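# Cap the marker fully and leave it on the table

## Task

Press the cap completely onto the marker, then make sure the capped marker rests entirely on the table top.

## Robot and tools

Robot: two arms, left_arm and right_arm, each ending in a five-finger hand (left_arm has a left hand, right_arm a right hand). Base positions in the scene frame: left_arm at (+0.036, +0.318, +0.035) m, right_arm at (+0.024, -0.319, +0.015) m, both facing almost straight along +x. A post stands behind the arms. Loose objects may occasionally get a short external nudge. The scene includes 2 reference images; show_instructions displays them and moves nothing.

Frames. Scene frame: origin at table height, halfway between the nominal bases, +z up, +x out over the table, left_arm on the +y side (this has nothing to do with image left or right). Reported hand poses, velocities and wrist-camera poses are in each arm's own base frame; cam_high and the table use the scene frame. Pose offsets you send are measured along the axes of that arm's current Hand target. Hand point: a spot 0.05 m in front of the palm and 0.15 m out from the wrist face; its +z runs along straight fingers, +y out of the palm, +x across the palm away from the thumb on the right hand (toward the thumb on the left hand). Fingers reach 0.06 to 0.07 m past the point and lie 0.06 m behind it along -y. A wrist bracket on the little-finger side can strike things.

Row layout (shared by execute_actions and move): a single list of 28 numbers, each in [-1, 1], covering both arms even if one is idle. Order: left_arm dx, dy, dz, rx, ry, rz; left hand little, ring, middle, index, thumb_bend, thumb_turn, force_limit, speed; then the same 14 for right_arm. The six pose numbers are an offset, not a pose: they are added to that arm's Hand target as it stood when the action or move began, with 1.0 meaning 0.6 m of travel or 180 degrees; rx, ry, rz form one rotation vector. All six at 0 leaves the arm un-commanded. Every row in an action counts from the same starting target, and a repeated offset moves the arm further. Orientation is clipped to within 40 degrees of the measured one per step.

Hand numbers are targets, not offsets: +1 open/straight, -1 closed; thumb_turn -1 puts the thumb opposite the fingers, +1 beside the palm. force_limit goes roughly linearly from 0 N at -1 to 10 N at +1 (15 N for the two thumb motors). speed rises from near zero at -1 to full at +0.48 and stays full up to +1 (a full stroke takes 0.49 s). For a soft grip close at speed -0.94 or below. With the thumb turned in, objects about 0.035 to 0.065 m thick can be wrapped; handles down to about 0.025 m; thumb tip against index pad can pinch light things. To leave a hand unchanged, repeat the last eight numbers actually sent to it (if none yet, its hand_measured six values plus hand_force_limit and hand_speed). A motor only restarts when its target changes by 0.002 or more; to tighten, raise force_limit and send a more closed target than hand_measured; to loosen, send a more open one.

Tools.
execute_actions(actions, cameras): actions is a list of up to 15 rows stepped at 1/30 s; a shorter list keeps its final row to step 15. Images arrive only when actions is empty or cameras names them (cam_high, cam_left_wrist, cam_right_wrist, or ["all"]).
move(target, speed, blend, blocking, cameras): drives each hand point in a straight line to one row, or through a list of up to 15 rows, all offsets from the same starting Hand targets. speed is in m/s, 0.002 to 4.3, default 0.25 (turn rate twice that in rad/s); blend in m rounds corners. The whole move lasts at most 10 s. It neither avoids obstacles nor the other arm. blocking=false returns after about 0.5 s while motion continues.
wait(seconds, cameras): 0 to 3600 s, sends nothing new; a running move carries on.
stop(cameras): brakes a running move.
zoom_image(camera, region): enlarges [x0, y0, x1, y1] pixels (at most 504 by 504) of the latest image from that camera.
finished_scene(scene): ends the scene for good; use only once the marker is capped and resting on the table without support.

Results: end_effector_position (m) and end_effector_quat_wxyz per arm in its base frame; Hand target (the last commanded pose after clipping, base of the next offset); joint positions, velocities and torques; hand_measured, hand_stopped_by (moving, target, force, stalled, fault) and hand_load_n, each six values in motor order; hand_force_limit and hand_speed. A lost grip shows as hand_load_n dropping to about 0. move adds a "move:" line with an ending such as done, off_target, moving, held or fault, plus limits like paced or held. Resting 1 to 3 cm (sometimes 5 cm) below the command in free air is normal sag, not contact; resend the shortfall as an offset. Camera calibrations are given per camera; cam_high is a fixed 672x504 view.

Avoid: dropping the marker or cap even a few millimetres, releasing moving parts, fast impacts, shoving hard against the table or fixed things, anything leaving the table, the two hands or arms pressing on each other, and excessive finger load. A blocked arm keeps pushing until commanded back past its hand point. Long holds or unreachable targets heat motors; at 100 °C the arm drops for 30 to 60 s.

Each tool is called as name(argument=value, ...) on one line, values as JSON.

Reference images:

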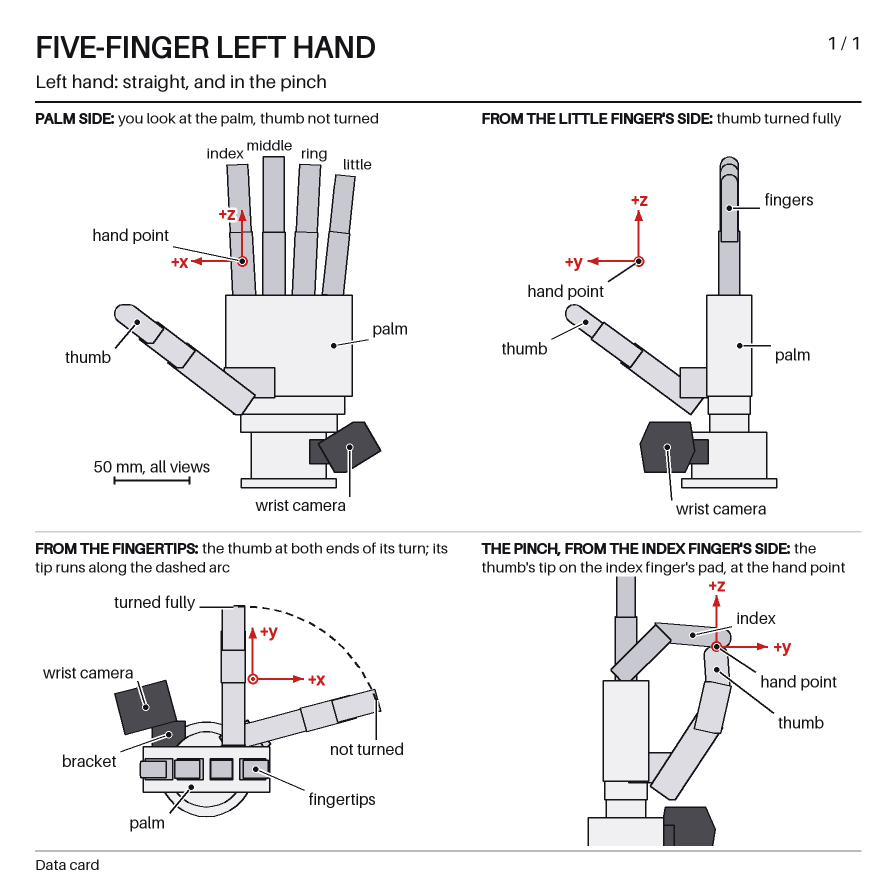

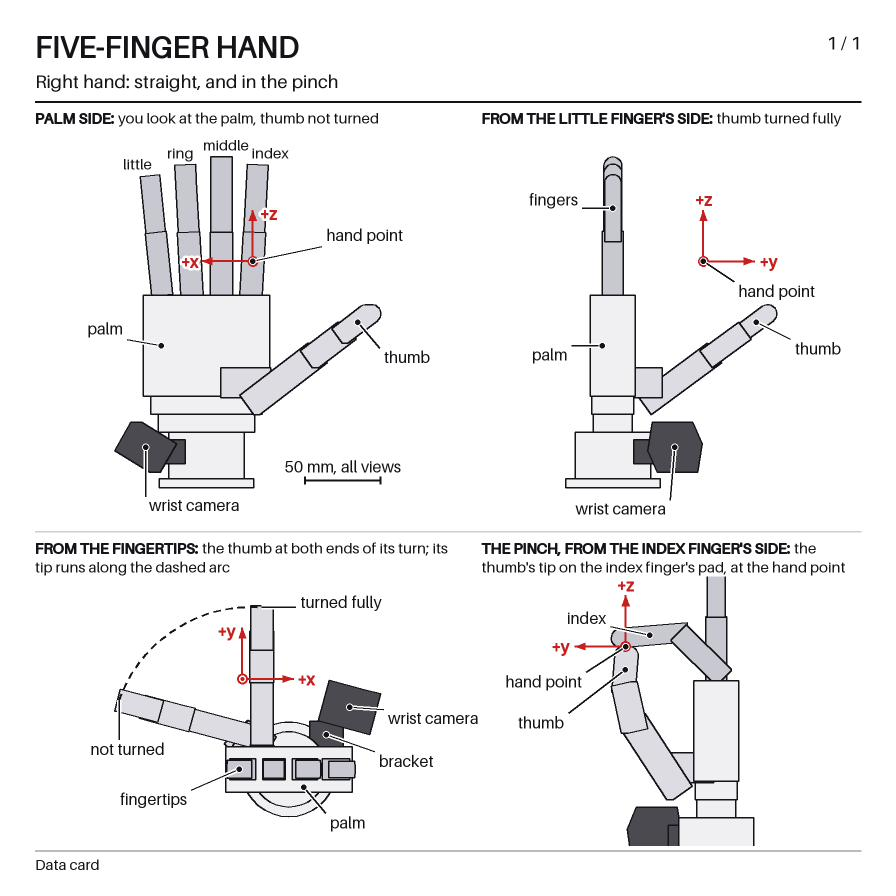

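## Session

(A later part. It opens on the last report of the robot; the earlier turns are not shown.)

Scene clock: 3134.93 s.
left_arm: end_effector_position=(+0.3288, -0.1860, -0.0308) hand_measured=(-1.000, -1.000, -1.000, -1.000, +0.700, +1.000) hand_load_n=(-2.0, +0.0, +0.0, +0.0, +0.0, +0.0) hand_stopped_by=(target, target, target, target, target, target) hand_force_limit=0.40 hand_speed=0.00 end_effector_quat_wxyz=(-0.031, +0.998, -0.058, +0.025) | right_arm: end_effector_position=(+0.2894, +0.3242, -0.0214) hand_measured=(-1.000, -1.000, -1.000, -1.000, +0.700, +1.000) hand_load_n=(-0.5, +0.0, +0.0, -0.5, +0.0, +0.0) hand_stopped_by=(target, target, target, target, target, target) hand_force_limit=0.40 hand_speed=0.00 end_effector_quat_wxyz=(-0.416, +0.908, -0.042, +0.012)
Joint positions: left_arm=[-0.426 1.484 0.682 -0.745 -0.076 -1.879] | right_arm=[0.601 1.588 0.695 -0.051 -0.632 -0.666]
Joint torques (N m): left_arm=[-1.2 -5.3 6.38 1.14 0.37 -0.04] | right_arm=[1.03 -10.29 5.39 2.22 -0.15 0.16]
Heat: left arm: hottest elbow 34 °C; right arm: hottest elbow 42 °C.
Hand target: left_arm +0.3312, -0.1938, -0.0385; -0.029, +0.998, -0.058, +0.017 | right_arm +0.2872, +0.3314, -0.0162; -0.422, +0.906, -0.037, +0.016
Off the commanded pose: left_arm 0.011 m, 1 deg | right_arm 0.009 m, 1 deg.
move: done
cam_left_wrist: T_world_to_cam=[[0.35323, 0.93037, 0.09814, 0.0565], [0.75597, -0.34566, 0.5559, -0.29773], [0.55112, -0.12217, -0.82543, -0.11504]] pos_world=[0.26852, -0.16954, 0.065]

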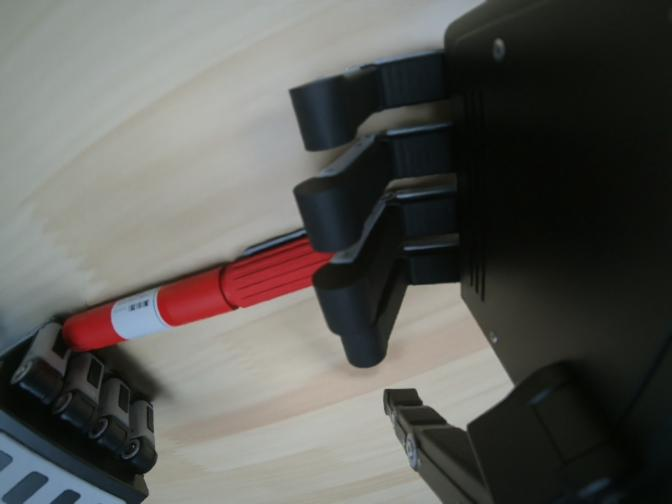

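move(target=[0,0.025,0,0,0,0,-1,-1,-1,-1,0.7,1,0.4,0,-0.0035,-0.0267,0.0318,0,0,0,-1,-1,-1,-1,0.7,1,0.4,0], speed=0.04, cameras=["cam_left_wrist","cam_high"])

zoom_image(camera="cam_high", region=[150, 210, 210, 280])

zoom_image(camera="cam_left_wrist", region=[20, 260, 260, 480])

Scene clock: 3142.17 s.
left_arm: end_effector_position=(+0.3297, -0.1857, -0.0314) hand_measured=(-1.000, -1.000, -1.000, -1.000, +0.700, +1.000) hand_load_n=(-3.0, +0.0, -1.0, +0.0, +0.0, +0.0) hand_stopped_by=(target, target, target, target, target, target) hand_force_limit=0.40 hand_speed=0.00 end_effector_quat_wxyz=(-0.043, +0.998, -0.042, +0.026) | right_arm: end_effector_position=(+0.2894, +0.3268, -0.0216) hand_measured=(-1.000, -1.000, -1.000, -1.000, +0.700, +1.000) hand_load_n=(-0.5, -0.5, +0.0, -2.5, +0.0, +0.0) hand_stopped_by=(target, target, target, target, target, target) hand_force_limit=0.40 hand_speed=0.00 end_effector_quat_wxyz=(-0.410, +0.910, -0.057, +0.017)
Joint positions: left_arm=[-0.442 1.486 0.686 -0.756 -0.098 -1.928] | right_arm=[0.614 1.585 0.695 -0.044 -0.599 -0.629]
Joint torques (N m): left_arm=[-3.55 -4.66 6.94 1.39 1.37 0.04] | right_arm=[3.78 -8.18 8.09 2.71 -0.23 0.27]
Heat: left arm: hottest elbow 34 °C; right arm: hottest elbow 42 °C.
Hand target: left_arm +0.3295, -0.2087, -0.0394; -0.029, +0.998, -0.058, +0.017 | right_arm +0.2871, +0.3564, -0.0161; -0.422, +0.906, -0.037, +0.016
Off the commanded pose: left_arm 0.024 m, 3 deg | right_arm 0.030 m, 3 deg.
move: off_target (left_arm, right_arm)
cam_left_wrist: T_world_to_cam=[[0.32182, 0.93912, 0.12034, 0.06858], [0.76472, -0.33276, 0.5518, -0.29863], [0.55825, -0.08555, -0.82525, -0.11152]] pos_world=[0.26855, -0.17332, 0.0645]
Images, in order (width x height): cam_high 672x504, cam_left_wrist 672x504.

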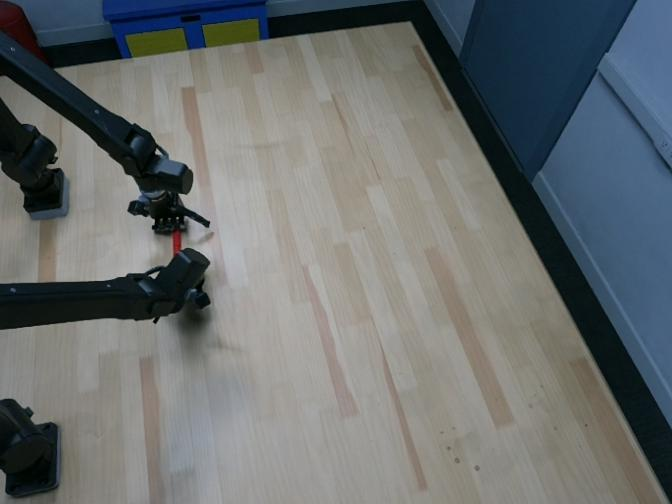

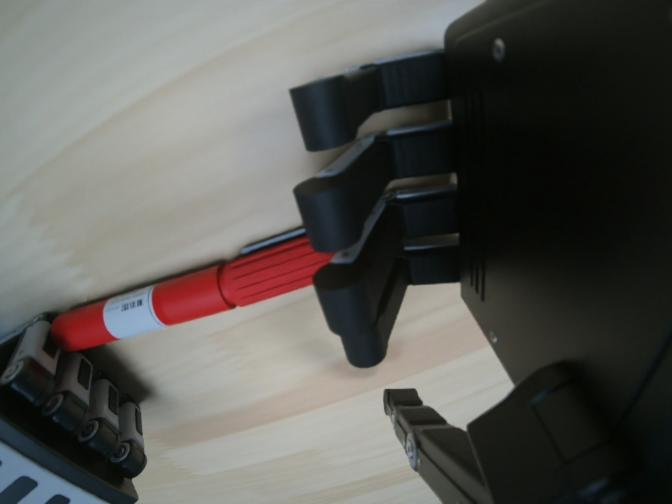

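Scaled by 7.200 from the camera's image (finer frame: 960x720).

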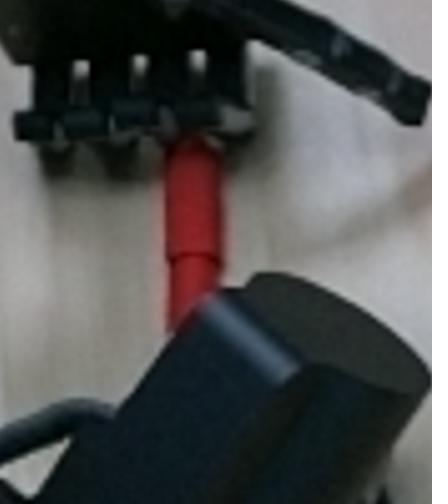

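Scaled by 2.100 from the camera's image (finer frame: 960x720).

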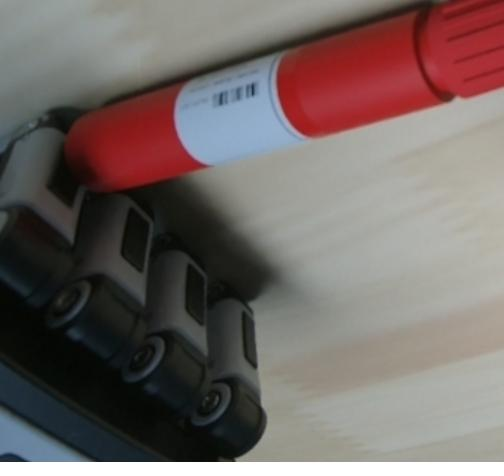

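zoom_image(camera="cam_left_wrist", region=[180, 240, 280, 320])

move(target=[0,0.03,0,0,0,0,-1,-1,-1,-1,0.7,1,0.4,0,-0.0035,-0.0267,0.0318,0,0,0,-1,-1,-1,-1,0.7,1,0.4,0], speed=0.04, cameras=["cam_left_wrist","cam_high"])

zoom_image(camera="cam_high", region=[150, 210, 210, 280])

zoom_image(camera="cam_left_wrist", region=[20, 260, 260, 480])

zoom_image(camera="cam_left_wrist", region=[180, 240, 280, 320])

Scaled by 5.040 from the camera's image (finer frame: 960x720).

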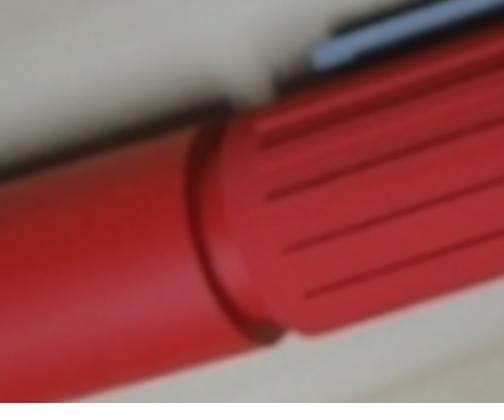

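Scene clock: 3147.17 s.
left_arm: end_effector_position=(+0.3305, -0.1846, -0.0323) hand_measured=(-1.000, -1.000, -1.000, -1.000, +0.700, +1.000) hand_load_n=(-3.0, +0.0, -2.0, +0.0, +0.0, +0.0) hand_stopped_by=(target, target, target, target, target, target) hand_force_limit=0.40 hand_speed=0.00 end_effector_quat_wxyz=(-0.059, +0.998, -0.023, +0.026) | right_arm: end_effector_position=(+0.2895, +0.3296, -0.0212) hand_measured=(-1.000, -1.000, -1.000, -1.000, +0.700, +1.000) hand_load_n=(-1.0, -0.5, +0.0, -4.5, +0.0, +0.0) hand_stopped_by=(target, target, target, target, target, target) hand_force_limit=0.40 hand_speed=0.00 end_effector_quat_wxyz=(-0.402, +0.912, -0.070, +0.021)
Joint positions: left_arm=[-0.463 1.492 0.694 -0.776 -0.129 -1.988] | right_arm=[0.628 1.582 0.698 -0.043 -0.567 -0.596]
Joint torques (N m): left_arm=[-5.77 -4.42 7.43 1.88 2.7 0.19] | right_arm=[6.3 -6.77 10.48 3.18 -0.37 0.35]
Heat: left arm: hottest elbow 33 °C; right arm: hottest elbow 42 °C.
Hand target: left_arm +0.3275, -0.2265, -0.0405; -0.030, +0.998, -0.058, +0.017 | right_arm +0.2870, +0.3814, -0.0161; -0.422, +0.906, -0.037, +0.016
Off the commanded pose: left_arm 0.043 m, 5 deg | right_arm 0.052 m, 5 deg.
move: off_target (left_arm, right_arm)
cam_left_wrist: T_world_to_cam=[[0.28444, 0.94666, 0.15143, 0.08214], [0.77557, -0.32007, 0.54409, -0.29985], [0.56354, -0.03732, -0.82525, -0.10558]] pos_world=[0.26869, -0.17767, 0.06358]
Images, in order (width x height): cam_high 672x504, cam_left_wrist 672x504.

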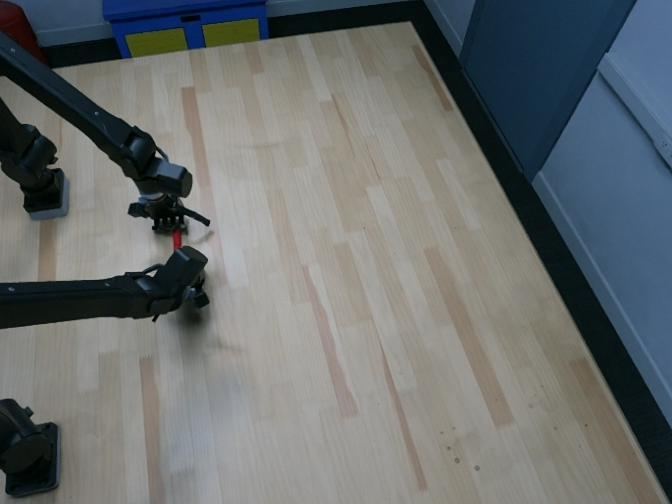

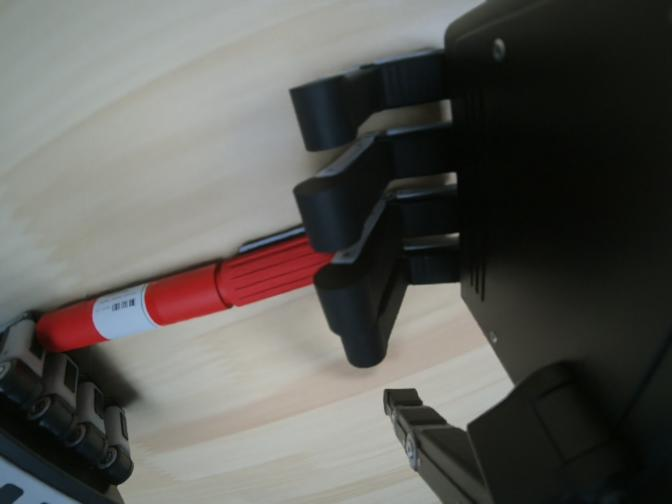

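Scaled by 7.200 from the camera's image (finer frame: 960x720).

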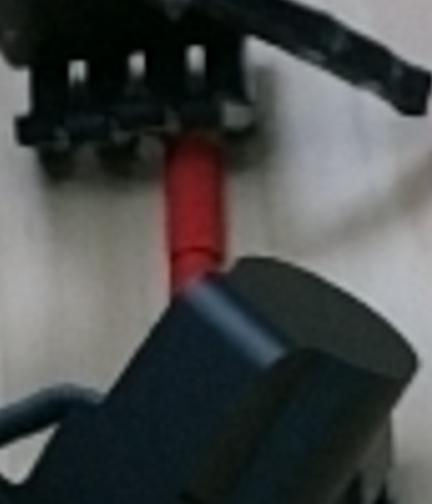

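Scaled by 2.100 from the camera's image (finer frame: 960x720).

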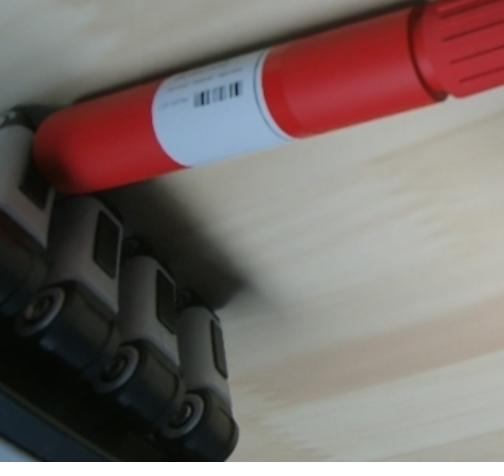

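Scaled by 5.040 from the camera's image (finer frame: 960x720).

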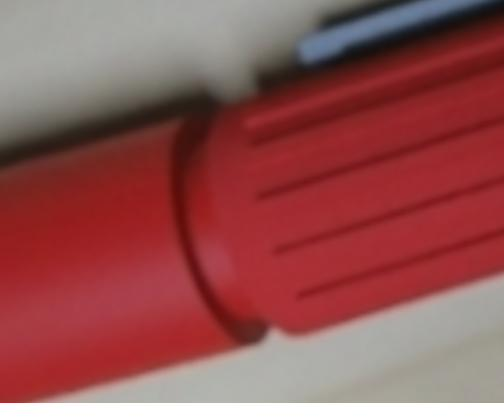

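move(target=[0.002,0.032,0,0,0,0,-1,-1,-1,-1,0.7,1,0.4,0,-0.0035,-0.0267,0.0318,0,0,0,-1,-1,-1,-1,0.7,1,0.4,0], speed=0.04, cameras=["cam_left_wrist","cam_high"])

zoom_image(camera="cam_high", region=[150, 210, 210, 280])

zoom_image(camera="cam_left_wrist", region=[0, 260, 260, 480])

zoom_image(camera="cam_left_wrist", region=[180, 240, 280, 320])

Scene clock: 3153.23 s.
left_arm: end_effector_position=(+0.3307, -0.1844, -0.0331) hand_measured=(-1.000, -1.000, -1.000, -1.000, +0.700, +1.000) hand_load_n=(-2.5, +0.0, -4.0, +0.0, +0.0, +0.0) hand_stopped_by=(target, target, target, target, target, target) hand_force_limit=0.40 hand_speed=0.00 end_effector_quat_wxyz=(-0.075, +0.997, -0.007, +0.026) | right_arm: end_effector_position=(+0.2914, +0.3345, -0.0203) hand_measured=(-1.000, -1.000, -1.000, -1.000, +0.700, +1.000) hand_load_n=(-0.5, +0.0, +0.0, -5.0, +0.0, +0.0) hand_stopped_by=(target, target, target, target, target, target) hand_force_limit=0.40 hand_speed=0.00 end_effector_quat_wxyz=(-0.396, +0.914, -0.083, +0.026)
Joint positions: left_arm=[-0.485 1.501 0.705 -0.799 -0.158 -2.043] | right_arm=[0.643 1.583 0.707 -0.043 -0.533 -0.563]
Joint torques (N m): left_arm=[-8.12 -4.07 8.08 2.41 3.95 0.28] | right_arm=[8.47 -5.25 12.46 3.52 -0.58 0.42]
Heat: left arm: hottest elbow 34 °C; right arm: hottest elbow 43 °C.
Hand target: left_arm +0.3265, -0.2458, -0.0415; -0.029, +0.998, -0.058, +0.017 | right_arm +0.2869, +0.4064, -0.0161; -0.422, +0.906, -0.037, +0.016
Off the commanded pose: left_arm 0.062 m, 8 deg | right_arm 0.072 m, 6 deg.
move: off_target (left_arm, right_arm)
cam_left_wrist: T_world_to_cam=[[0.25429, 0.94978, 0.18237, 0.09362], [0.78463, -0.31285, 0.53524, -0.30144], [0.56542, 0.00699, -0.82478, -0.09869]] pos_world=[0.26851, -0.18254, 0.06287]
Images, in order (width x height): cam_high 672x504, cam_left_wrist 672x504.

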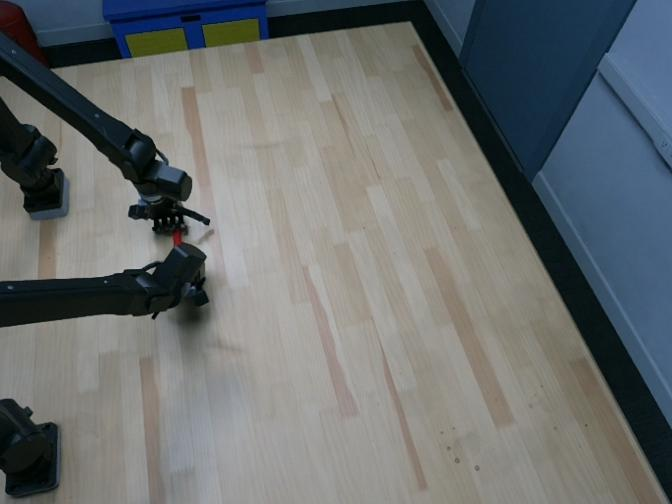

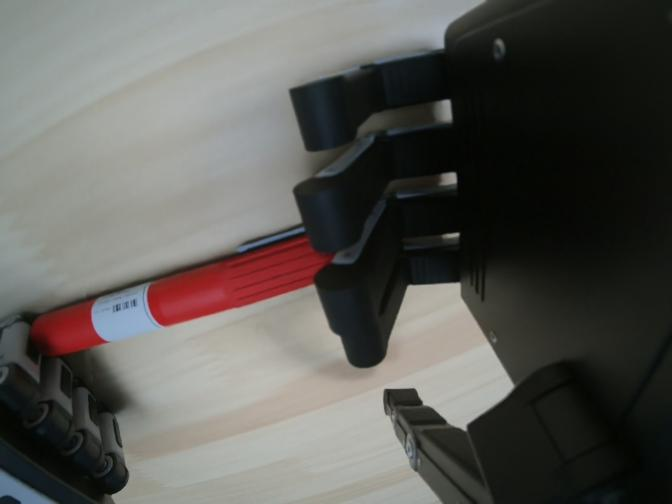

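Scaled by 7.200 from the camera's image (finer frame: 960x720).

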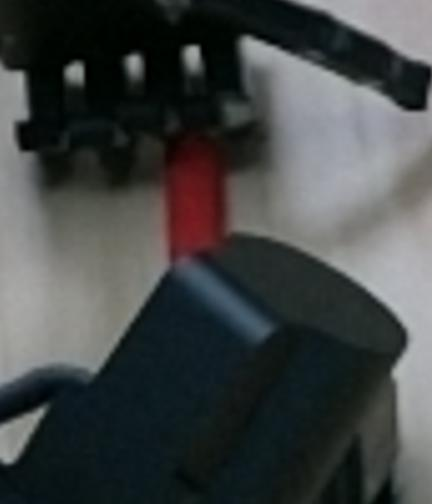

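Scaled by 1.938 from the camera's image (finer frame: 960x720).

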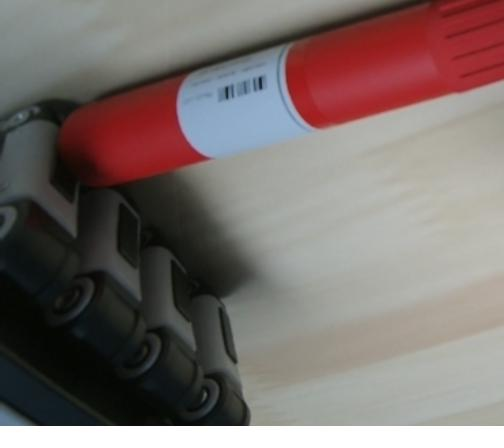

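Scaled by 5.040 from the camera's image (finer frame: 960x720).

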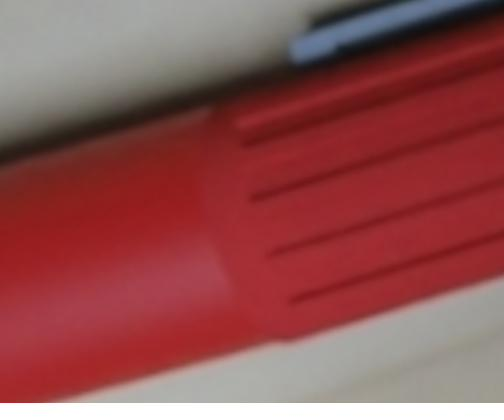

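move(target=[[-0.0077,-0.108,0.006,0,0,0,-1,-1,-1,-1,0.7,1,0.4,0,0.0098,0.077,-0.0917,0,0,0,-1,-1,-1,-1,0.7,1,0.4,0],[-0.0165,-0.193,-0.022,0,0,0,-1,-1,-1,-1,0.7,1,0.4,0,0.0164,0.1027,-0.174,0,0,0,-1,-1,-1,-1,0.7,1,0.4,0]], speed=0.05, cameras=["cam_left_wrist","cam_high"])

zoom_image(camera="cam_high", region=[140, 200, 220, 290])

zoom_image(camera="cam_left_wrist", region=[120, 200, 320, 340])

Scene clock: 3165.20 s.
left_arm: end_effector_position=(+0.3360, -0.1335, -0.0212) hand_measured=(-1.000, -1.000, -1.000, -1.000, +0.700, +1.000) hand_load_n=(+0.0, +0.0, +0.0, +0.0, +0.0, +0.0) hand_stopped_by=(target, target, target, target, target, target) hand_force_limit=0.40 hand_speed=0.00 end_effector_quat_wxyz=(-0.028, +0.998, -0.054, +0.022) | right_arm: end_effector_position=(+0.2822, +0.2902, -0.0025) hand_measured=(-1.000, -1.000, -1.000, -1.000, +0.700, +1.000) hand_load_n=(+0.0, +0.0, +0.0, +0.0, +0.0, -0.5) hand_stopped_by=(target, target, target, target, target, target) hand_force_limit=0.40 hand_speed=0.00 end_effector_quat_wxyz=(-0.419, +0.907, -0.037, +0.009)
Joint positions: left_arm=[-0.26 1.432 0.661 -0.767 -0.065 -1.722] | right_arm=[0.529 1.489 0.656 -0.159 -0.685 -0.749]
Joint torques (N m): left_arm=[0.56 -8.59 4.57 0.47 0.03 0.21] | right_arm=[-1.26 -9.76 5.98 1.22 -0.44 -0.04]
Motor temperatures (°C): left_arm=[24 27 34 26 32 22] | right_arm=[23 26 43 24 27 25]
Heat: left arm: hottest elbow 34 °C; right arm: hottest elbow 43 °C.
Hand target: left_arm +0.3293, -0.1305, -0.0218; -0.030, +0.998, -0.058, +0.017 | right_arm +0.2872, +0.2866, +0.0038; -0.422, +0.906, -0.037, +0.016
Off the commanded pose: left_arm 0.007 m, 1 deg | right_arm 0.009 m, 1 deg.
move: done
cam_left_wrist: T_world_to_cam=[[0.3453, 0.93399, 0.09182, 0.00712], [0.7616, -0.33604, 0.55412, -0.29099], [0.5484, -0.1214, -0.82736, -0.10369]] pos_world=[0.27602, -0.11702, 0.0748]
Images, in order (width x height): cam_high 672x504, cam_left_wrist 672x504.

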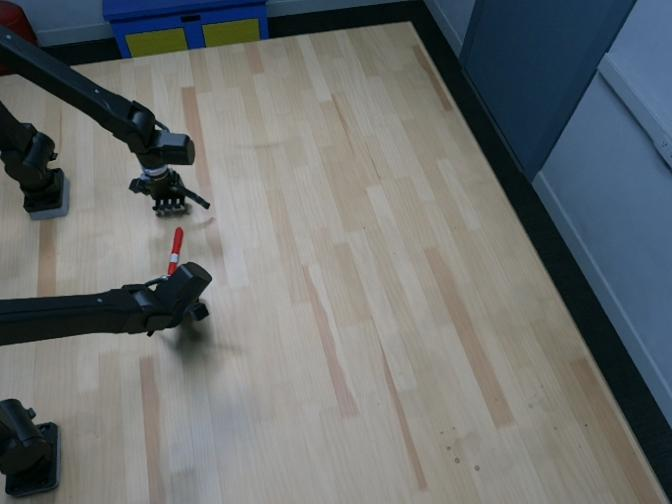

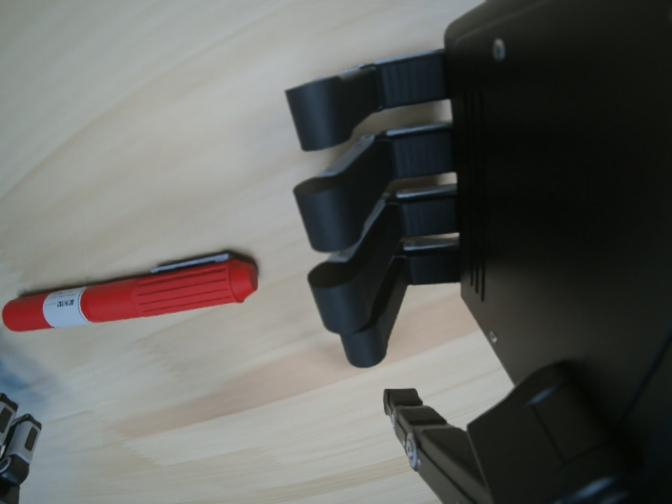

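Scaled by 5.600 from the camera's image (finer frame: 960x720).

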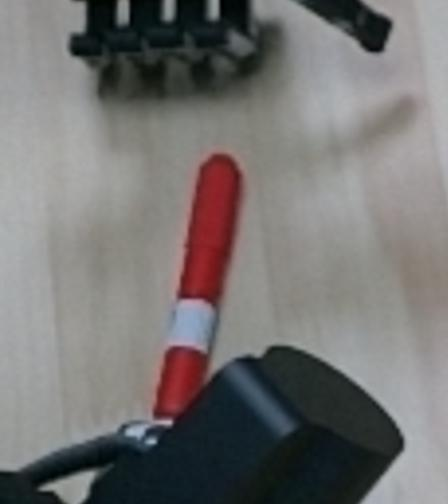

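Scaled by 2.520 from the camera's image (finer frame: 960x720).

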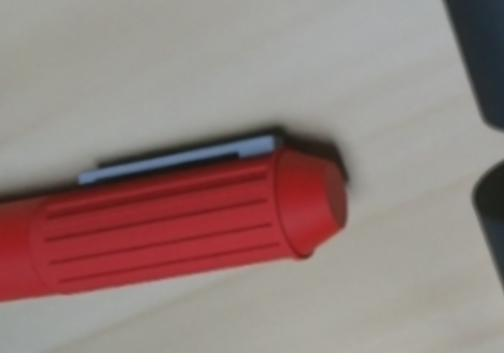

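move(target=[0,-0.02,-0.12,0,0,0,-1,-1,-1,-1,0.7,1,0.4,0,0.003,-0.081,-0.111,0,0,0,-1,-1,-1,-1,0.7,1,0.4,0], speed=0.15, cameras=["cam_left_wrist","cam_high","cam_right_wrist"])

zoom_image(camera="cam_high", region=[140, 200, 220, 290])

Scene clock: 3177.60 s.
left_arm: end_effector_position=(+0.3159, -0.1216, +0.0388) hand_measured=(-1.000, -1.000, -1.000, -1.000, +0.700, +1.000) hand_load_n=(+0.0, +0.0, +0.0, +0.5, +0.0, +0.0) hand_stopped_by=(target, target, target, target, target, target) hand_force_limit=0.40 hand_speed=0.00 end_effector_quat_wxyz=(-0.032, +0.998, -0.055, +0.005) | right_arm: end_effector_position=(+0.2703, +0.2642, +0.0679) hand_measured=(-1.000, -1.000, -1.000, -1.000, +0.700, +1.000) hand_load_n=(+0.0, +0.0, +0.0, +0.0, +0.0, +0.0) hand_stopped_by=(target, target, target, target, target, target) hand_force_limit=0.40 hand_speed=0.00 end_effector_quat_wxyz=(-0.414, +0.910, -0.041, -0.001)
Joint positions: left_arm=[-0.238 1.268 0.71 -1.014 -0.065 -1.698] | right_arm=[0.48 1.287 0.708 -0.474 -0.712 -0.805]
Joint torques (N m): left_arm=[0.62 -6.71 8.53 0.38 0.03 0.21] | right_arm=[-1.38 -7.82 10.07 1.11 -0.46 -0.05]
Heat: left arm: hottest elbow 34 °C; right arm: hottest elbow 43 °C.
Hand target: left_arm +0.3280, -0.1226, +0.0507; -0.030, +0.998, -0.058, +0.017 | right_arm +0.2874, +0.2667, +0.0839; -0.422, +0.906, -0.037, +0.016
Off the commanded pose: left_arm 0.017 m, 1 deg | right_arm 0.024 m, 2 deg.
move: off_target (left_arm, right_arm)
cam_left_wrist: T_world_to_cam=[[0.35041, 0.9324, 0.08854, -0.00422], [0.77893, -0.34261, 0.52525, -0.31015], [0.52008, -0.11508, -0.84633, -0.03117]] pos_world=[0.25927, -0.10591, 0.1369]
cam_right_wrist: T_world_to_cam=[[0.22745, -0.64908, -0.72592, 0.1575], [-0.83771, -0.5105, 0.19398, 0.34657], [-0.49649, 0.56399, -0.65986, 0.14824]] pos_world=[0.3281, 0.19555, 0.14492]

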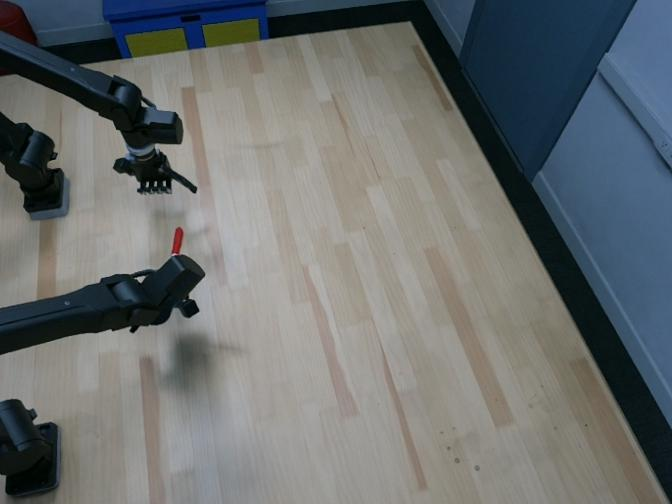

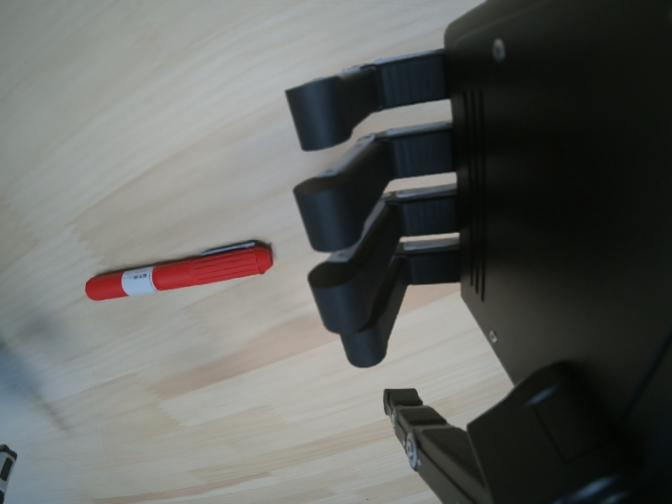

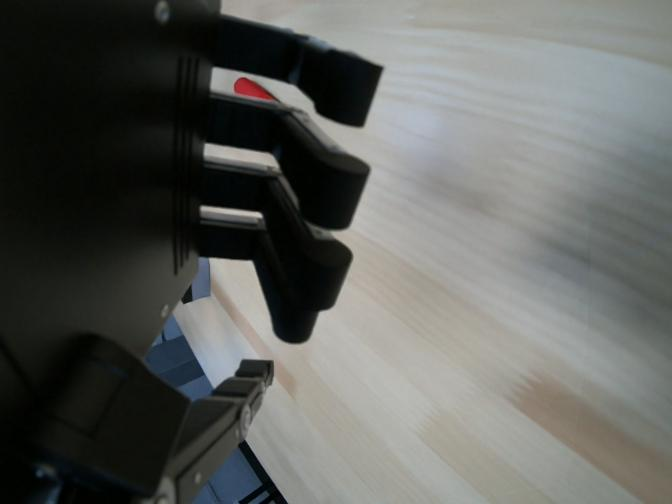

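Scaled by 5.600 from the camera's image (finer frame: 960x720).

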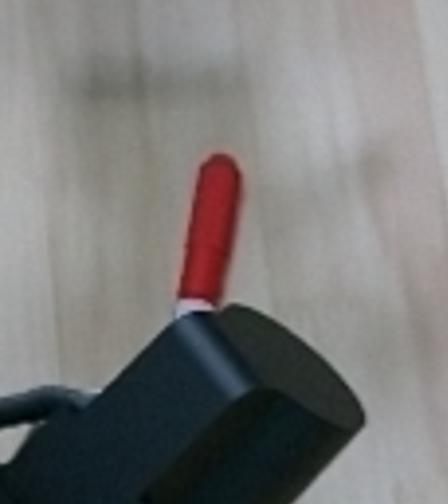

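The cap is flush against the marker body, and the capped marker is lying still on the table with both hands clear of it.

finished_scene(scene=1)

The scene is finished: the task was done.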